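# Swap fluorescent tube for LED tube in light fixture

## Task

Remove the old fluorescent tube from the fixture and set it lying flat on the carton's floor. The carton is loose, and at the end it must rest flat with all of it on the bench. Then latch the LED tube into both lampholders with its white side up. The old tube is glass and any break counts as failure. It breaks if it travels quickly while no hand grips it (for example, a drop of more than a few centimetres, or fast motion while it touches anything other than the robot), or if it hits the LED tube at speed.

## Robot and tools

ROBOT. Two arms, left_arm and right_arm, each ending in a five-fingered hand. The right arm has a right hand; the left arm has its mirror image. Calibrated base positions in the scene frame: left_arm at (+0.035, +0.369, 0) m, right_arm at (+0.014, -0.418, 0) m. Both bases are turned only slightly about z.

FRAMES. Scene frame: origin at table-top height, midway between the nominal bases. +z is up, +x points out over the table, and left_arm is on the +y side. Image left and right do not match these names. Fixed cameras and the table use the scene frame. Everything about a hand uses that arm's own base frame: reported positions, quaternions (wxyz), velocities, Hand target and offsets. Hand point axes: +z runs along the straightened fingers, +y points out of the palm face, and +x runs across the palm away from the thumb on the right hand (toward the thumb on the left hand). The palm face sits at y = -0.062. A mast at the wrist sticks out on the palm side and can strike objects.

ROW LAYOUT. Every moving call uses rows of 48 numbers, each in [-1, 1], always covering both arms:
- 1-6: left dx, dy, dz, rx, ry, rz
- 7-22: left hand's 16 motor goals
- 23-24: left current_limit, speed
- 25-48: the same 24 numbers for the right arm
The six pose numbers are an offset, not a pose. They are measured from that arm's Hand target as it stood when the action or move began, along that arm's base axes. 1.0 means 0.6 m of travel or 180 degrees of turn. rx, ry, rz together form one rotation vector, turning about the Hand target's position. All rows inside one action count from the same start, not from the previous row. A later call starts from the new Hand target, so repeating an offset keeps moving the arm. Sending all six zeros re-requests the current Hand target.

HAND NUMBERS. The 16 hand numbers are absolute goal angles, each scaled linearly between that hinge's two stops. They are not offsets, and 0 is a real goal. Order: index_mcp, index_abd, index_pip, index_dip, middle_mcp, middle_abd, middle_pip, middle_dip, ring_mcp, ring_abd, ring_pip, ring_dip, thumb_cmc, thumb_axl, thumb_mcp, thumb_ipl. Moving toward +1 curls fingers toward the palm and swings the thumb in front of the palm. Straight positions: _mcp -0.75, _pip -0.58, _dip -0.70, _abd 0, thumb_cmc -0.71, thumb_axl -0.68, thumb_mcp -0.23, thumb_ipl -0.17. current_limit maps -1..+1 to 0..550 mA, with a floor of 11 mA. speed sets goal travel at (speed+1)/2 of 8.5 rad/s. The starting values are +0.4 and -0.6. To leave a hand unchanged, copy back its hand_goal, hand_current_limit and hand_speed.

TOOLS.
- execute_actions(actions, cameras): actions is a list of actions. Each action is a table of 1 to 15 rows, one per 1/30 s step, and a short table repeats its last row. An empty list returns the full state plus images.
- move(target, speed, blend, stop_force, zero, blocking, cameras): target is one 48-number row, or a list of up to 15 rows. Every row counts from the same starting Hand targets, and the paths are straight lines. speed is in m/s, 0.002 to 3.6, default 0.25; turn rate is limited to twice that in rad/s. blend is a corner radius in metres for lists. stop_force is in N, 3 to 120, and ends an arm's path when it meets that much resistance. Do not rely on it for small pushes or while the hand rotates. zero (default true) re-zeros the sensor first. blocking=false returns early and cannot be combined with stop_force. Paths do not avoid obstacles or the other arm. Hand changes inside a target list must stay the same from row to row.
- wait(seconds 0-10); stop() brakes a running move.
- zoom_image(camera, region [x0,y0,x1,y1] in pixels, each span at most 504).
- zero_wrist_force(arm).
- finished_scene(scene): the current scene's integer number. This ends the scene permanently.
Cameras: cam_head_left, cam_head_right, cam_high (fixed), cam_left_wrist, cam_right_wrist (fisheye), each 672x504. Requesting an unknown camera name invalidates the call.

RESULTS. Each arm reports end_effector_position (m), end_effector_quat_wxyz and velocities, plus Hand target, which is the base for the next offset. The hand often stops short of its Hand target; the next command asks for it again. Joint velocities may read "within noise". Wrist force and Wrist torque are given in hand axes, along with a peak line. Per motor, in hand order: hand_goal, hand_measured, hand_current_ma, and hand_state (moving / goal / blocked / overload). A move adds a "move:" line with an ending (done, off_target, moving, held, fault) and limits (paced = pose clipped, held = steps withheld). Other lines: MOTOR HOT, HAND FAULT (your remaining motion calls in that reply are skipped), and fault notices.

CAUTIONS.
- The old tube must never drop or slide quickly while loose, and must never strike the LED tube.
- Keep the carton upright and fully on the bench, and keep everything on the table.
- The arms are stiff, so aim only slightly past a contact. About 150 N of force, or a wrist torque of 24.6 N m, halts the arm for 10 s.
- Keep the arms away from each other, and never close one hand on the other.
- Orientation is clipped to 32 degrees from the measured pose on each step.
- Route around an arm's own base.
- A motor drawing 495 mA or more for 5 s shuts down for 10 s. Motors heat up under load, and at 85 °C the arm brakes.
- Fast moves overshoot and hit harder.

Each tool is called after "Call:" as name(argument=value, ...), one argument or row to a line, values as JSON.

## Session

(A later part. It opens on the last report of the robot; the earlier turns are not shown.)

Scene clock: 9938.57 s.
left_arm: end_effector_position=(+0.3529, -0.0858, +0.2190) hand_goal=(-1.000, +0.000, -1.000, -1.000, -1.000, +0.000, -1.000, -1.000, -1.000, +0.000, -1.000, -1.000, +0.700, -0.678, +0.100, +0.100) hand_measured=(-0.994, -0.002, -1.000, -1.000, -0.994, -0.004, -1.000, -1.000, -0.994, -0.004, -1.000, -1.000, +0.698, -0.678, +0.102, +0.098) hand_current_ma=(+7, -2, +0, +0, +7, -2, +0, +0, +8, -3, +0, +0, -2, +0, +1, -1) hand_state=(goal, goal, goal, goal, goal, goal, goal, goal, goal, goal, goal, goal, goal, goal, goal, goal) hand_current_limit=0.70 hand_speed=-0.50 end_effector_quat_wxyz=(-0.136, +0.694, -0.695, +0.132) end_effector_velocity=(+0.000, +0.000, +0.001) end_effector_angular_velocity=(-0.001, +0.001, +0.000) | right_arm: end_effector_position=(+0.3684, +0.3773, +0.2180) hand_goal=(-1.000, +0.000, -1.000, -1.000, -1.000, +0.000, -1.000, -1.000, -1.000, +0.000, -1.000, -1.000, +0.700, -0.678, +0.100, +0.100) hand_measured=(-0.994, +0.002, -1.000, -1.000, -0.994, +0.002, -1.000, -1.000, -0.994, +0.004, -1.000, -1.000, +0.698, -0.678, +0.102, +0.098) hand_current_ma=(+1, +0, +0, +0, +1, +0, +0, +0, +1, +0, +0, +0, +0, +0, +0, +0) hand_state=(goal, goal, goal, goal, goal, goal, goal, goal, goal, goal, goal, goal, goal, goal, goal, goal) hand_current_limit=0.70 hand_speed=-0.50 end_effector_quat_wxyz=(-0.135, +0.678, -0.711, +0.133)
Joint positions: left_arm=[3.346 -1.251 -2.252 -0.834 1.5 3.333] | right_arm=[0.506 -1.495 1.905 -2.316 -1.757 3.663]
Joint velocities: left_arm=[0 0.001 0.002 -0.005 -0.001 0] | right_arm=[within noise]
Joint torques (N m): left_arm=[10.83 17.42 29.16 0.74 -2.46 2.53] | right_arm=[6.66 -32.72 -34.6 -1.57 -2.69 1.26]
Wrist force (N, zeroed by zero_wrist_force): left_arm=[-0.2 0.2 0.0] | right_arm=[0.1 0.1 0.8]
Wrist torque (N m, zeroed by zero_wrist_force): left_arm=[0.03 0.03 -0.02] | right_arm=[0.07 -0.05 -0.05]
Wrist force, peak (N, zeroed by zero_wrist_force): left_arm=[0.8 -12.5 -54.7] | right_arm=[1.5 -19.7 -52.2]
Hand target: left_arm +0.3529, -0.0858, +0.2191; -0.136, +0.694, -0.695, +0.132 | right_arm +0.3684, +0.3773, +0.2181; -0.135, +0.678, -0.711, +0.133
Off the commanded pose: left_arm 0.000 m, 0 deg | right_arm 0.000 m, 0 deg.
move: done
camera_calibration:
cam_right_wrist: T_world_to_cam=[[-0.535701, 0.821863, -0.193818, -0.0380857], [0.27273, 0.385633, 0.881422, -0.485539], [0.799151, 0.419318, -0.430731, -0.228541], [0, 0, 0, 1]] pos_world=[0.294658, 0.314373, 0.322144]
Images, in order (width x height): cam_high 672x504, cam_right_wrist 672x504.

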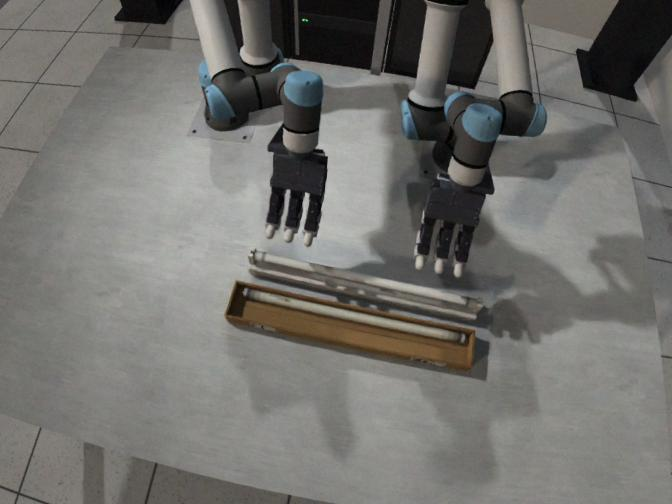

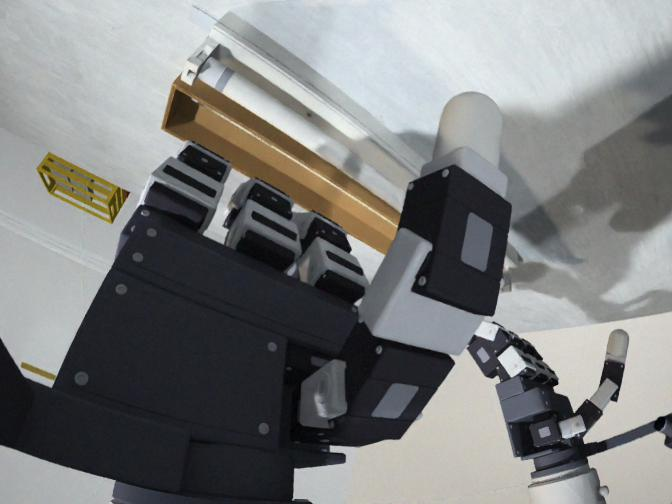

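Call:
move(
  target=[
    [0,0,-0.18,0,0,0,-1,0,-1,-1,-1,0,-1,-1,-1,0,-1,-1,0.7,-0.678,0.1,0.1,0.7,-0.5,0,0,-0.175,0,0,0,-1,0,-1,-1,-1,0,-1,-1,-1,0,-1,-1,0.7,-0.678,0.1,0.1,0.7,-0.5],
    [0,0,-0.2033,0,0,0,-1,0,-1,-1,-1,0,-1,-1,-1,0,-1,-1,0.7,-0.678,0.1,0.1,0.7,-0.5,0,0,-0.1980,0,0,0,-1,0,-1,-1,-1,0,-1,-1,-1,0,-1,-1,0.7,-0.678,0.1,0.1,0.7,-0.5],
  ],
  speed=[0.15,0.02],
)

Call:
move(
  target=[0.00333,0,0,0,0,0,-1,0,-1,-1,-1,0,-1,-1,-1,0,-1,-1,0.7,-0.678,0.1,0.1,0.7,-0.5,0.00333,0,0,0,0,0,-1,0,-1,-1,-1,0,-1,-1,-1,0,-1,-1,0.7,-0.678,0.1,0.1,0.7,-0.5],
  speed=0.02,
)

Call:
move(
  target=[0.00167,0,0,0,0,0,-1,0,-1,-1,-1,0,-1,-1,-1,0,-1,-1,0.7,-0.678,0.1,0.1,0.7,-0.5,0.00167,0,0,0,0,0,-1,0,-1,-1,-1,0,-1,-1,-1,0,-1,-1,0.7,-0.678,0.1,0.1,0.7,-0.5],
  speed=0.02,
)

Call:
move(
  target=[
    [0,0,0.01333,0,0,0,-1,0,-1,-1,-1,0,-1,-1,-1,0,-1,-1,0.7,-0.678,0.1,0.1,0.7,-0.5,0,0,0.01333,0,0,0,-1,0,-1,-1,-1,0,-1,-1,-1,0,-1,-1,0.7,-0.678,0.1,0.1,0.7,-0.5],
    [-0.005,0,0.2033,0,0,0,-1,0,-1,-1,-1,0,-1,-1,-1,0,-1,-1,0.7,-0.678,0.1,0.1,0.7,-0.5,-0.005,0,0.1980,0,0,0,-1,0,-1,-1,-1,0,-1,-1,-1,0,-1,-1,0.7,-0.678,0.1,0.1,0.7,-0.5],
  ],
  speed=[0.03,0.15],
  cameras=["cam_high","cam_right_wrist"],
)

Call:
zoom_image(
  camera="cam_right_wrist",
  region=[230, 65, 270, 95],
)

Call:
zoom_image(
  camera="cam_high",
  region=[245, 245, 295, 285],
)

Scene clock: 9986.03 s.
left_arm: end_effector_position=(+0.3529, -0.0858, +0.0973) hand_goal=(-1.000, +0.000, -1.000, -1.000, -1.000, +0.000, -1.000, -1.000, -1.000, +0.000, -1.000, -1.000, +0.700, -0.678, +0.100, +0.100) hand_measured=(-1.002, -0.004, -1.002, -1.000, -1.002, -0.004, -1.002, -1.000, -1.002, -0.004, -1.002, -1.000, +0.698, -0.678, +0.102, +0.098) hand_current_ma=(-2, -2, -2, -1, -2, -2, -1, +0, -1, -3, -1, +0, -2, +0, +1, -1) hand_state=(goal, goal, goal, goal, goal, goal, goal, goal, goal, goal, goal, goal, goal, goal, goal, goal) hand_current_limit=0.70 hand_speed=-0.50 end_effector_quat_wxyz=(-0.136, +0.694, -0.695, +0.132) | right_arm: end_effector_position=(+0.3685, +0.3773, +0.0995) hand_goal=(-1.000, +0.000, -1.000, -1.000, -1.000, +0.000, -1.000, -1.000, -1.000, +0.000, -1.000, -1.000, +0.700, -0.678, +0.100, +0.100) hand_measured=(-1.002, +0.006, -1.002, -1.000, -1.002, +0.006, -1.002, -1.000, -1.004, +0.006, -1.002, -1.002, +0.698, -0.678, +0.102, +0.098) hand_current_ma=(+0, +1, +0, +0, +0, +1, +0, +0, -1, +1, +0, +0, +0, +0, +0, +0) hand_state=(goal, goal, goal, goal, goal, goal, goal, goal, goal, goal, goal, goal, goal, goal, goal, goal) hand_current_limit=0.70 hand_speed=-0.50 end_effector_quat_wxyz=(-0.135, +0.678, -0.711, +0.133)
Joint positions: left_arm=[3.346 -1.473 -2.463 -0.401 1.5 3.334] | right_arm=[0.506 -1.329 2.067 -2.644 -1.757 3.663]
Joint torques (N m): left_arm=[-10.24 -19.25 -9.48 -4.47 2.32 -2.29] | right_arm=[4.04 13.14 17.23 6.29 2.39 -0.71]
Wrist force (N, zeroed by zero_wrist_force): left_arm=[0.7 -5.6 -46.4] | right_arm=[1.5 -14.3 -55.3]
Wrist torque (N m, zeroed by zero_wrist_force): left_arm=[7.47 -0.60 0.29] | right_arm=[9.15 2.05 -0.27]
Wrist force, peak (N, zeroed by zero_wrist_force): left_arm=[0.7 -5.6 -46.4] | right_arm=[1.5 -14.3 -55.3]
Hand target: left_arm +0.3529, -0.0858, +0.0971; -0.136, +0.694, -0.695, +0.132 | right_arm +0.3684, +0.3773, +0.0993; -0.135, +0.678, -0.711, +0.133
Off the commanded pose: left_arm 0.000 m, 0 deg | right_arm 0.000 m, 0 deg.
move: done

Scene clock: 9986.73 s.
left_arm: end_effector_position=(+0.3548, -0.0858, +0.0971) hand_goal=(-1.000, +0.000, -1.000, -1.000, -1.000, +0.000, -1.000, -1.000, -1.000, +0.000, -1.000, -1.000, +0.700, -0.678, +0.100, +0.100) hand_measured=(-1.002, -0.002, -1.002, -1.002, -1.002, -0.004, -1.002, -1.002, -1.002, -0.004, -1.002, -1.000, +0.698, -0.678, +0.102, +0.098) hand_current_ma=(-3, -2, -2, -1, -2, -2, -2, -1, -1, -3, -1, +0, -2, +0, +1, -1) hand_state=(goal, goal, goal, goal, goal, goal, goal, goal, goal, goal, goal, goal, goal, goal, goal, goal) hand_current_limit=0.70 hand_speed=-0.50 end_effector_quat_wxyz=(-0.136, +0.694, -0.695, +0.132) | right_arm: end_effector_position=(+0.3704, +0.3774, +0.0993) hand_goal=(-1.000, +0.000, -1.000, -1.000, -1.000, +0.000, -1.000, -1.000, -1.000, +0.000, -1.000, -1.000, +0.700, -0.678, +0.100, +0.100) hand_measured=(-1.002, +0.008, -1.002, -1.000, -1.002, +0.008, -1.002, -1.002, -1.004, +0.010, -1.004, -1.002, +0.698, -0.678, +0.102, +0.098) hand_current_ma=(+0, +2, +0, +0, +0, +2, +0, +0, -1, +2, +0, +0, +0, +0, +0, +0) hand_state=(goal, goal, goal, goal, goal, goal, goal, goal, goal, goal, goal, goal, goal, goal, goal, goal) hand_current_limit=0.70 hand_speed=-0.50 end_effector_quat_wxyz=(-0.135, +0.678, -0.711, +0.133) end_effector_velocity=(+0.002, +0.001, +0.001) end_effector_angular_velocity=(+0.001, -0.002, +0.000)
Joint positions: left_arm=[3.345 -1.479 -2.459 -0.4 1.5 3.332] | right_arm=[0.504 -1.326 2.063 -2.644 -1.757 3.661]
Joint velocities: left_arm=[within noise] | right_arm=[-0.001 0.002 -0.005 0 0 -0.001]
Joint torques (N m): left_arm=[-7.21 -26.77 5.04 -4.45 2.64 -2.36] | right_arm=[-18.62 20.69 -5.74 8.25 5.37 -1.32]
Wrist force (N, zeroed by zero_wrist_force): left_arm=[-0.2 14.5 -73.6] | right_arm=[1.5 3.3 -76.0]
Wrist torque (N m, zeroed by zero_wrist_force): left_arm=[11.09 -1.25 -0.26] | right_arm=[11.48 2.64 0.42]
Wrist force, peak (N, zeroed by zero_wrist_force): left_arm=[-0.1 15.4 -73.7] | right_arm=[1.7 4.0 -76.6]
Hand target: left_arm +0.3549, -0.0858, +0.0971; -0.136, +0.694, -0.695, +0.132 | right_arm +0.3704, +0.3773, +0.0993; -0.135, +0.678, -0.711, +0.133
Off the commanded pose: left_arm 0.000 m, 0 deg | right_arm 0.000 m, 0 deg.
move: done

Scene clock: 9987.43 s.
left_arm: end_effector_position=(+0.3560, -0.0858, +0.0971) hand_goal=(-1.000, +0.000, -1.000, -1.000, -1.000, +0.000, -1.000, -1.000, -1.000, +0.000, -1.000, -1.000, +0.700, -0.678, +0.100, +0.100) hand_measured=(-1.004, -0.004, -1.002, -1.002, -1.002, -0.004, -1.002, -1.002, -1.002, -0.004, -1.002, -1.000, +0.698, -0.678, +0.102, +0.098) hand_current_ma=(-3, -3, -2, -1, -2, -3, -2, -1, -2, -4, -1, -1, -2, +0, +1, -1) hand_state=(goal, goal, goal, goal, goal, goal, goal, goal, goal, goal, goal, goal, goal, goal, goal, goal) hand_current_limit=0.70 hand_speed=-0.50 end_effector_quat_wxyz=(-0.136, +0.694, -0.695, +0.132) | right_arm: end_effector_position=(+0.3717, +0.3774, +0.0994) hand_goal=(-1.000, +0.000, -1.000, -1.000, -1.000, +0.000, -1.000, -1.000, -1.000, +0.000, -1.000, -1.000, +0.700, -0.678, +0.100, +0.100) hand_measured=(-1.002, +0.008, -1.002, -1.000, -1.004, +0.008, -1.002, -1.002, -1.004, +0.008, -1.004, -1.002, +0.698, -0.678, +0.102, +0.098) hand_current_ma=(+0, +1, +0, +0, +0, +1, +0, +0, -1, +2, +0, +0, +0, +0, +0, +0) hand_state=(goal, goal, goal, goal, goal, goal, goal, goal, goal, goal, goal, goal, goal, goal, goal, goal) hand_current_limit=0.70 hand_speed=-0.50 end_effector_quat_wxyz=(-0.136, +0.677, -0.711, +0.133)
Joint positions: left_arm=[3.344 -1.482 -2.456 -0.399 1.5 3.332] | right_arm=[0.503 -1.324 2.061 -2.645 -1.757 3.66]
Joint torques (N m): left_arm=[-10.7 -20.24 -4.23 -8.31 3.78 -2.34] | right_arm=[-3.9 12.64 0.93 8.58 6.89 -1.18]
Wrist force (N, zeroed by zero_wrist_force): left_arm=[0.9 -24.4 -44.1] | right_arm=[1.3 -26.7 -48.3]
Wrist torque (N m, zeroed by zero_wrist_force): left_arm=[7.76 -0.67 0.71] | right_arm=[8.71 1.82 -0.43]
Wrist force, peak (N, zeroed by zero_wrist_force): left_arm=[0.1 15.9 -77.4] | right_arm=[1.8 4.0 -77.8]
Hand target: left_arm +0.3559, -0.0858, +0.0971; -0.136, +0.694, -0.695, +0.132 | right_arm +0.3714, +0.3773, +0.0993; -0.135, +0.678, -0.711, +0.133
Off the commanded pose: left_arm 0.000 m, 0 deg | right_arm 0.000 m, 0 deg.
move: done

Scene clock: 9989.60 s.
left_arm: end_effector_position=(+0.3529, -0.0858, +0.2190) hand_goal=(-1.000, +0.000, -1.000, -1.000, -1.000, +0.000, -1.000, -1.000, -1.000, +0.000, -1.000, -1.000, +0.700, -0.678, +0.100, +0.100) hand_measured=(-0.994, -0.002, -1.000, -1.000, -0.994, -0.004, -1.000, -1.000, -0.994, -0.004, -1.000, -1.000, +0.698, -0.678, +0.102, +0.098) hand_current_ma=(+7, -2, +0, +0, +7, -3, +0, +0, +8, -3, +0, +0, -2, +0, +1, -1) hand_state=(goal, goal, goal, goal, goal, goal, goal, goal, goal, goal, goal, goal, goal, goal, goal, goal) hand_current_limit=0.70 hand_speed=-0.50 end_effector_quat_wxyz=(-0.136, +0.694, -0.695, +0.132) | right_arm: end_effector_position=(+0.3684, +0.3773, +0.2180) hand_goal=(-1.000, +0.000, -1.000, -1.000, -1.000, +0.000, -1.000, -1.000, -1.000, +0.000, -1.000, -1.000, +0.700, -0.678, +0.100, +0.100) hand_measured=(-0.994, +0.002, -1.000, -1.000, -0.994, +0.002, -1.000, -1.000, -0.994, +0.004, -1.000, -1.000, +0.698, -0.678, +0.102, +0.098) hand_current_ma=(+1, +0, +0, +0, +1, +0, +0, +0, +2, +0, +0, +0, +0, +0, +0, +0) hand_state=(goal, goal, goal, goal, goal, goal, goal, goal, goal, goal, goal, goal, goal, goal, goal, goal) hand_current_limit=0.70 hand_speed=-0.50 end_effector_quat_wxyz=(-0.135, +0.678, -0.711, +0.133)
Joint positions: left_arm=[3.346 -1.251 -2.252 -0.835 1.5 3.333] | right_arm=[0.506 -1.495 1.905 -2.316 -1.757 3.663]
Joint torques (N m): left_arm=[10.98 17.75 31.32 1.08 -2.39 2.47] | right_arm=[6.16 -33.07 -35.58 -1.49 -2.65 1.25]
Wrist force (N, zeroed by zero_wrist_force): left_arm=[0.2 0.4 -0.1] | right_arm=[0.1 0.1 0.8]
Wrist torque (N m, zeroed by zero_wrist_force): left_arm=[0.06 -0.01 0.01] | right_arm=[0.07 -0.05 -0.05]
Wrist force, peak (N, zeroed by zero_wrist_force): left_arm=[1.0 -24.2 -44.2] | right_arm=[1.2 -26.9 -47.9]
Hand target: left_arm +0.3529, -0.0858, +0.2191; -0.136, +0.694, -0.695, +0.132 | right_arm +0.3684, +0.3773, +0.2181; -0.135, +0.678, -0.711, +0.133
Off the commanded pose: left_arm 0.000 m, 0 deg | right_arm 0.000 m, 0 deg.
move: done
camera_calibration:
cam_right_wrist: T_world_to_cam=[[-0.535701, 0.821863, -0.193818, -0.0380857], [0.27273, 0.385633, 0.881422, -0.485539], [0.799151, 0.419318, -0.430731, -0.228541], [0, 0, 0, 1]] pos_world=[0.294658, 0.314373, 0.322144]
Images, in order (width x height): cam_high 672x504, cam_right_wrist 672x504.

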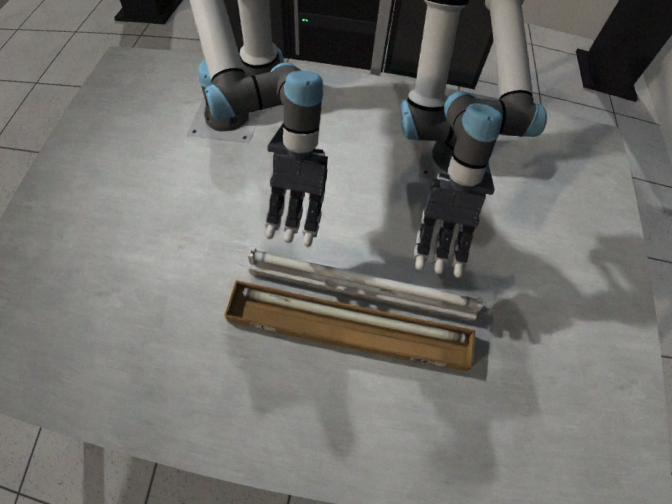

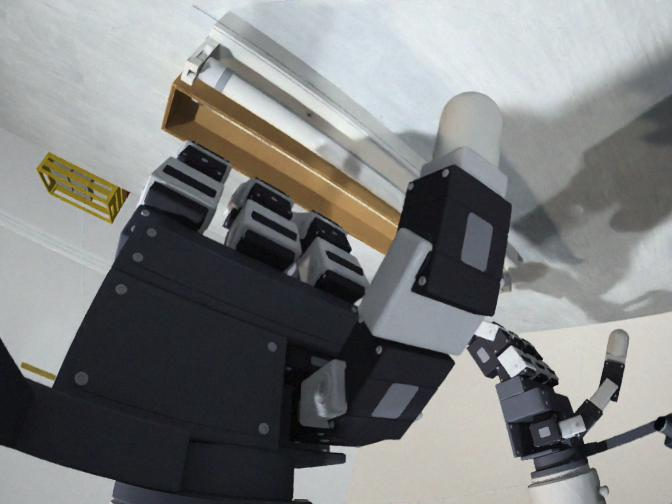

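Scaled by 12.600 from the camera's 672x504 image, which has a finer 960x720 frame.

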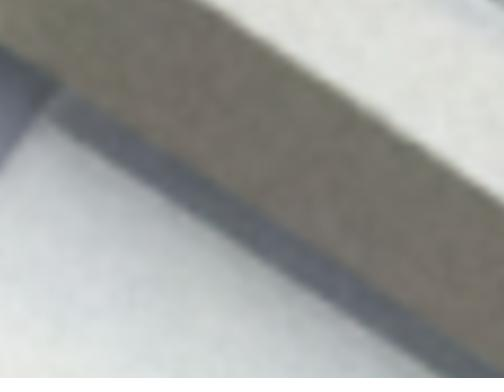

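Scaled by 10.080.

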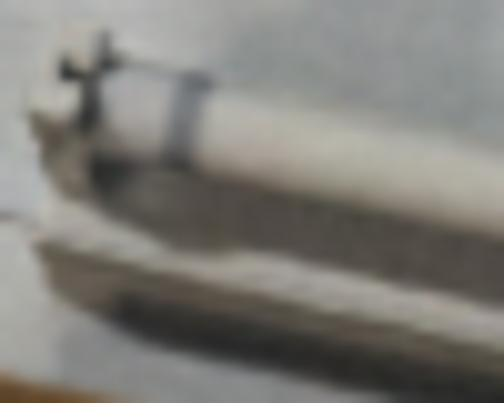

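Call:
zoom_image(
  camera="cam_right_wrist",
  region=[240, 60, 320, 130],
)

Call:
move(
  target=[0,0,0.0001,0,0,0,-1,0,-1,-1,-1,0,-1,-1,-1,0,-1,-1,0.7,-0.678,0.1,0.1,0.7,-0.5,0,0,0.0001,0,0,0,-1,0,-1,-1,-1,0,-1,-1,-1,0,-1,-1,0.7,-0.678,0.1,0.1,0.7,-0.5],
  cameras=["cam_left_wrist","cam_head_left"],
)

Call:
zoom_image(
  camera="cam_left_wrist",
  region=[390, 40, 470, 110],
)

Call:
zoom_image(
  camera="cam_head_left",
  region=[200, 160, 320, 240],
)

Scaled by 6.300 from the camera's 672x504 image, which has a finer 960x720 frame.

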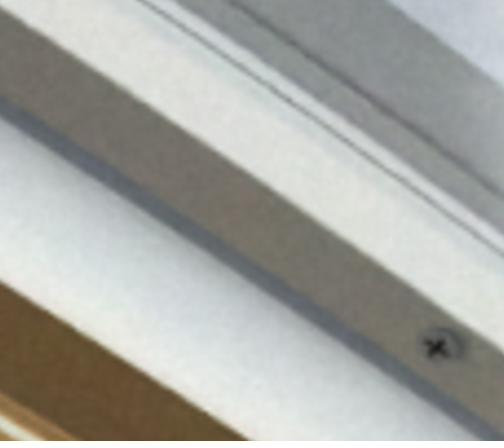

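Scene clock: 10006.53 s.
left_arm: end_effector_position=(+0.3529, -0.0858, +0.2191) hand_goal=(-1.000, +0.000, -1.000, -1.000, -1.000, +0.000, -1.000, -1.000, -1.000, +0.000, -1.000, -1.000, +0.700, -0.678, +0.100, +0.100) hand_measured=(-0.994, -0.002, -1.000, -1.000, -0.994, -0.004, -1.000, -1.000, -0.994, -0.004, -1.000, -1.000, +0.698, -0.678, +0.102, +0.098) hand_current_ma=(+7, -2, +0, +0, +7, -3, +0, +0, +8, -3, +0, +0, -2, +0, +1, -1) hand_state=(goal, goal, goal, goal, goal, goal, goal, goal, goal, goal, goal, goal, goal, goal, goal, goal) hand_current_limit=0.70 hand_speed=-0.50 end_effector_quat_wxyz=(-0.136, +0.694, -0.695, +0.132) | right_arm: end_effector_position=(+0.3684, +0.3773, +0.2181) hand_goal=(-1.000, +0.000, -1.000, -1.000, -1.000, +0.000, -1.000, -1.000, -1.000, +0.000, -1.000, -1.000, +0.700, -0.678, +0.100, +0.100) hand_measured=(-0.994, +0.002, -1.000, -1.000, -0.994, +0.002, -1.000, -1.000, -0.994, +0.004, -1.000, -1.000, +0.698, -0.678, +0.102, +0.098) hand_current_ma=(+1, +0, +0, +0, +1, +0, +0, +0, +2, +0, +0, +0, +0, +0, +0, +0) hand_state=(goal, goal, goal, goal, goal, goal, goal, goal, goal, goal, goal, goal, goal, goal, goal, goal) hand_current_limit=0.70 hand_speed=-0.50 end_effector_quat_wxyz=(-0.135, +0.678, -0.711, +0.133)
Joint positions: left_arm=[3.346 -1.251 -2.252 -0.835 1.5 3.334] | right_arm=[0.506 -1.495 1.905 -2.316 -1.757 3.663]
Joint torques (N m): left_arm=[11.39 17.46 29.57 0.7 -2.47 2.48] | right_arm=[6.45 -33.55 -34.62 -1.54 -2.75 1.06]
Wrist force (N, zeroed by zero_wrist_force): left_arm=[-0.1 0.3 -0.1] | right_arm=[0.2 0.1 1.0]
Wrist torque (N m, zeroed by zero_wrist_force): left_arm=[0.05 0.01 -0.02] | right_arm=[0.05 -0.07 -0.04]
Wrist force, peak (N, zeroed by zero_wrist_force): left_arm=[0.0 0.5 0.1] | right_arm=[0.3 0.3 1.1]
Hand target: left_arm +0.3529, -0.0858, +0.2191; -0.136, +0.694, -0.695, +0.132 | right_arm +0.3684, +0.3773, +0.2181; -0.135, +0.678, -0.711, +0.133
Off the commanded pose: left_arm 0.000 m, 0 deg | right_arm 0.000 m, 0 deg.
move: done
camera_calibration:
cam_left_wrist: T_world_to_cam=[[0.610246, 0.758184, 0.229686, -0.228054], [0.199318, -0.427545, 0.881747, -0.347485], [0.766728, -0.492302, -0.412028, -0.100342], [0, 0, 0, 1]] pos_world=[0.285365, -0.0250575, 0.317431]
Images, in order (width x height): cam_head_left 672x504, cam_left_wrist 672x504.

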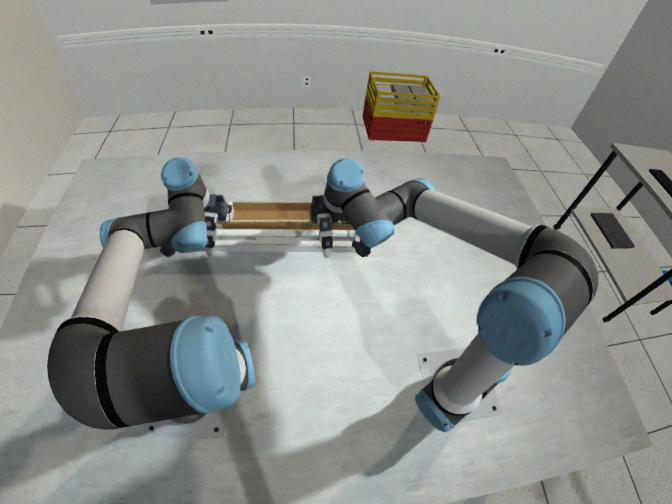

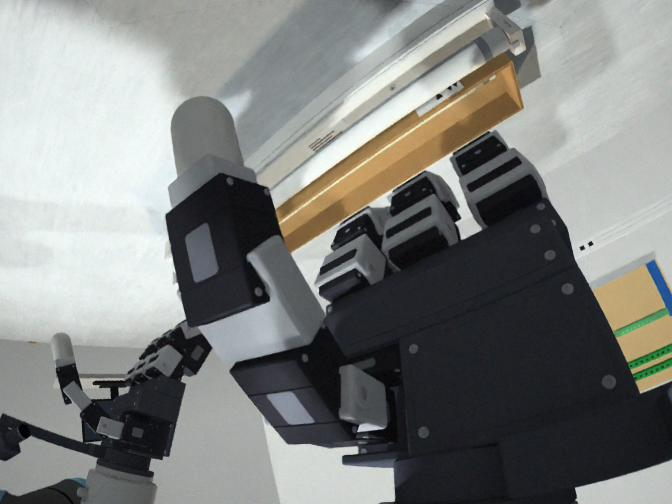

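Scaled by 6.300 from the camera's 672x504 image, which has a finer 960x720 frame.

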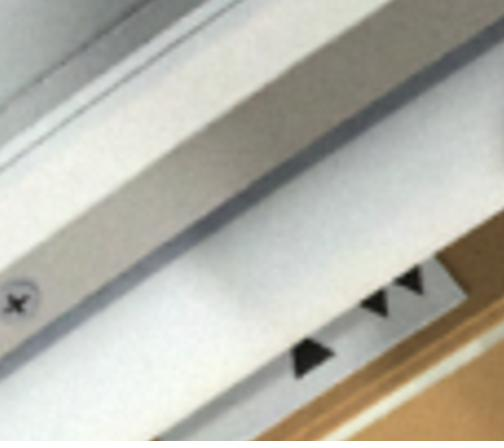

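Scaled by 4.200.

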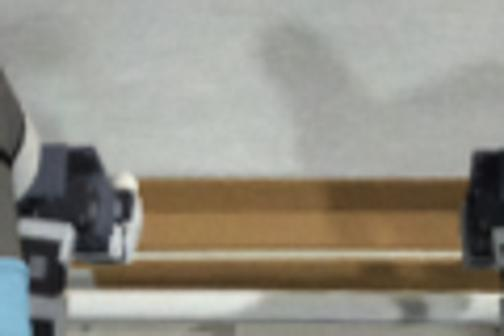

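Call:
move(
  target=[
    [0,0,0.1,0,0,0,-1,0,-1,-1,-1,0,-1,-1,-1,0,-1,-1,0.7,-0.678,0.1,0.1,0.7,-0.5,0,0,0.1,0,0,0,-1,0,-1,-1,-1,0,-1,-1,-1,0,-1,-1,0.7,-0.678,0.1,0.1,0.7,-0.5],
    [-0.12,0,0.1,0,0,0,-1,0,-1,-1,-1,0,-1,-1,-1,0,-1,-1,0.7,-0.678,0.1,0.1,0.7,-0.5,-0.12,0,0.1,0,0,0,-1,0,-1,-1,-1,0,-1,-1,-1,0,-1,-1,0.7,-0.678,0.1,0.1,0.7,-0.5],
  ],
  speed=0.15,
  blend=[0.03,0],
  cameras=["cam_high","cam_left_wrist","cam_right_wrist"],
)

Call:
zoom_image(
  camera="cam_high",
  region=[215, 235, 345, 345],
)

Call:
zoom_image(
  camera="cam_high",
  region=[345, 260, 505, 390],
)

Scene clock: 10025.53 s.
left_arm: end_effector_position=(+0.2810, -0.0858, +0.2791) hand_goal=(-1.000, +0.000, -1.000, -1.000, -1.000, +0.000, -1.000, -1.000, -1.000, +0.000, -1.000, -1.000, +0.700, -0.678, +0.100, +0.100) hand_measured=(-0.994, -0.002, -1.000, -1.000, -0.994, -0.004, -1.000, -1.000, -0.994, -0.004, -1.000, -1.000, +0.698, -0.678, +0.102, +0.098) hand_current_ma=(+7, -2, +0, +0, +7, -2, +0, +0, +8, -3, +0, +0, -2, +0, +1, -1) hand_state=(goal, goal, goal, goal, goal, goal, goal, goal, goal, goal, goal, goal, goal, goal, goal, goal) hand_current_limit=0.70 hand_speed=-0.50 end_effector_quat_wxyz=(-0.136, +0.694, -0.695, +0.132) | right_arm: end_effector_position=(+0.2965, +0.3773, +0.2781) hand_goal=(-1.000, +0.000, -1.000, -1.000, -1.000, +0.000, -1.000, -1.000, -1.000, +0.000, -1.000, -1.000, +0.700, -0.678, +0.100, +0.100) hand_measured=(-0.994, +0.002, -1.000, -1.000, -0.994, +0.002, -1.000, -1.000, -0.994, +0.004, -1.000, -1.000, +0.698, -0.678, +0.102, +0.098) hand_current_ma=(+1, +0, +0, +0, +1, +0, +0, +0, +2, +0, +0, +0, +0, +0, +0, +0) hand_state=(goal, goal, goal, goal, goal, goal, goal, goal, goal, goal, goal, goal, goal, goal, goal, goal) hand_current_limit=0.70 hand_speed=-0.50 end_effector_quat_wxyz=(-0.135, +0.678, -0.711, +0.133)
Joint positions: left_arm=[3.404 -0.983 -2.231 -1.128 1.479 3.388] | right_arm=[0.587 -1.665 1.908 -2.133 -1.783 3.741]
Joint torques (N m): left_arm=[10.81 9.44 17.27 0.69 -2.5 2.4] | right_arm=[6.09 -26.18 -15.12 -1.59 -2.68 1.24]
Wrist force (N, zeroed by zero_wrist_force): left_arm=[-0.1 0.1 0.0] | right_arm=[0.5 0.4 0.6]
Wrist torque (N m, zeroed by zero_wrist_force): left_arm=[0.02 0.02 0.00] | right_arm=[0.10 -0.12 -0.05]
Wrist force, peak (N, zeroed by zero_wrist_force): left_arm=[0.2 1.2 -0.2] | right_arm=[0.2 0.4 1.4]
Hand target: left_arm +0.2809, -0.0858, +0.2791; -0.136, +0.694, -0.695, +0.132 | right_arm +0.2964, +0.3773, +0.2781; -0.135, +0.678, -0.711, +0.133
Off the commanded pose: left_arm 0.000 m, 0 deg | right_arm 0.000 m, 0 deg.
move: done
camera_calibration:
cam_left_wrist: T_world_to_cam=[[0.610189, 0.758221, 0.229718, -0.197859], [0.199351, -0.427567, 0.881729, -0.386014], [0.766765, -0.492227, -0.412048, -0.0205818], [0, 0, 0, 1]] pos_world=[0.213465, -0.0251573, 0.377331]
cam_right_wrist: T_world_to_cam=[[-0.535708, 0.821853, -0.193842, -0.0649939], [0.272716, 0.385655, 0.881417, -0.518878], [0.799152, 0.419318, -0.430731, -0.145116], [0, 0, 0, 1]] pos_world=[0.222658, 0.314373, 0.382244]
Images, in order (width x height): cam_high 672x504, cam_left_wrist 672x504, cam_right_wrist 672x504.

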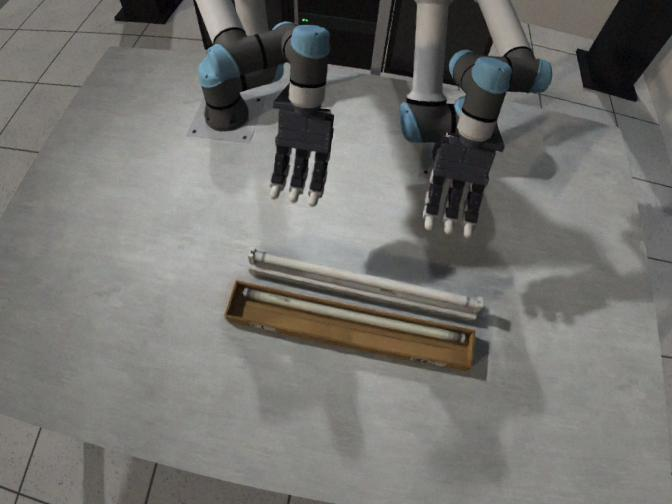

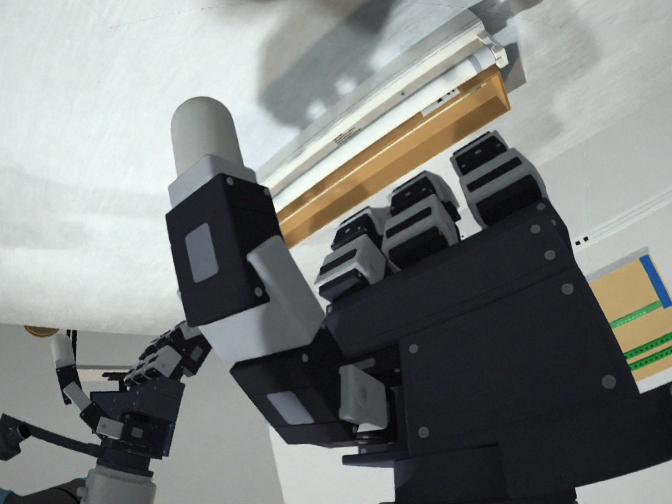

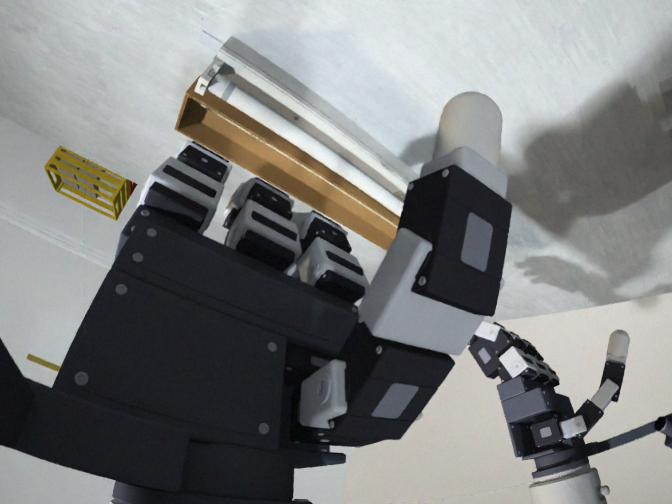

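Scaled by 3.877.

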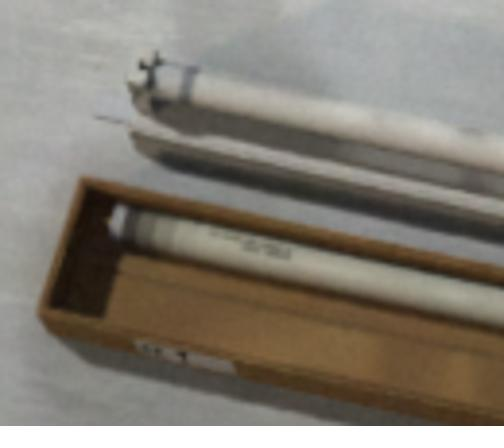

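Scaled by 3.150.

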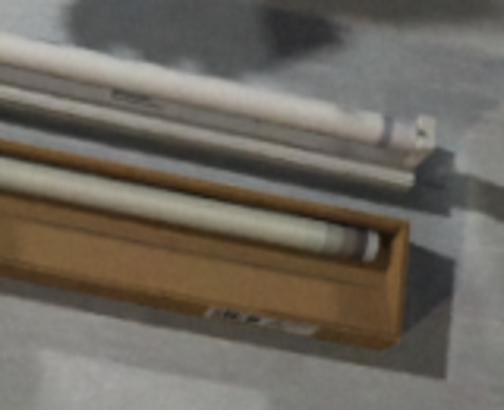

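Call:
finished_scene(
  scene=1,
)

The scene is finished: the task was done.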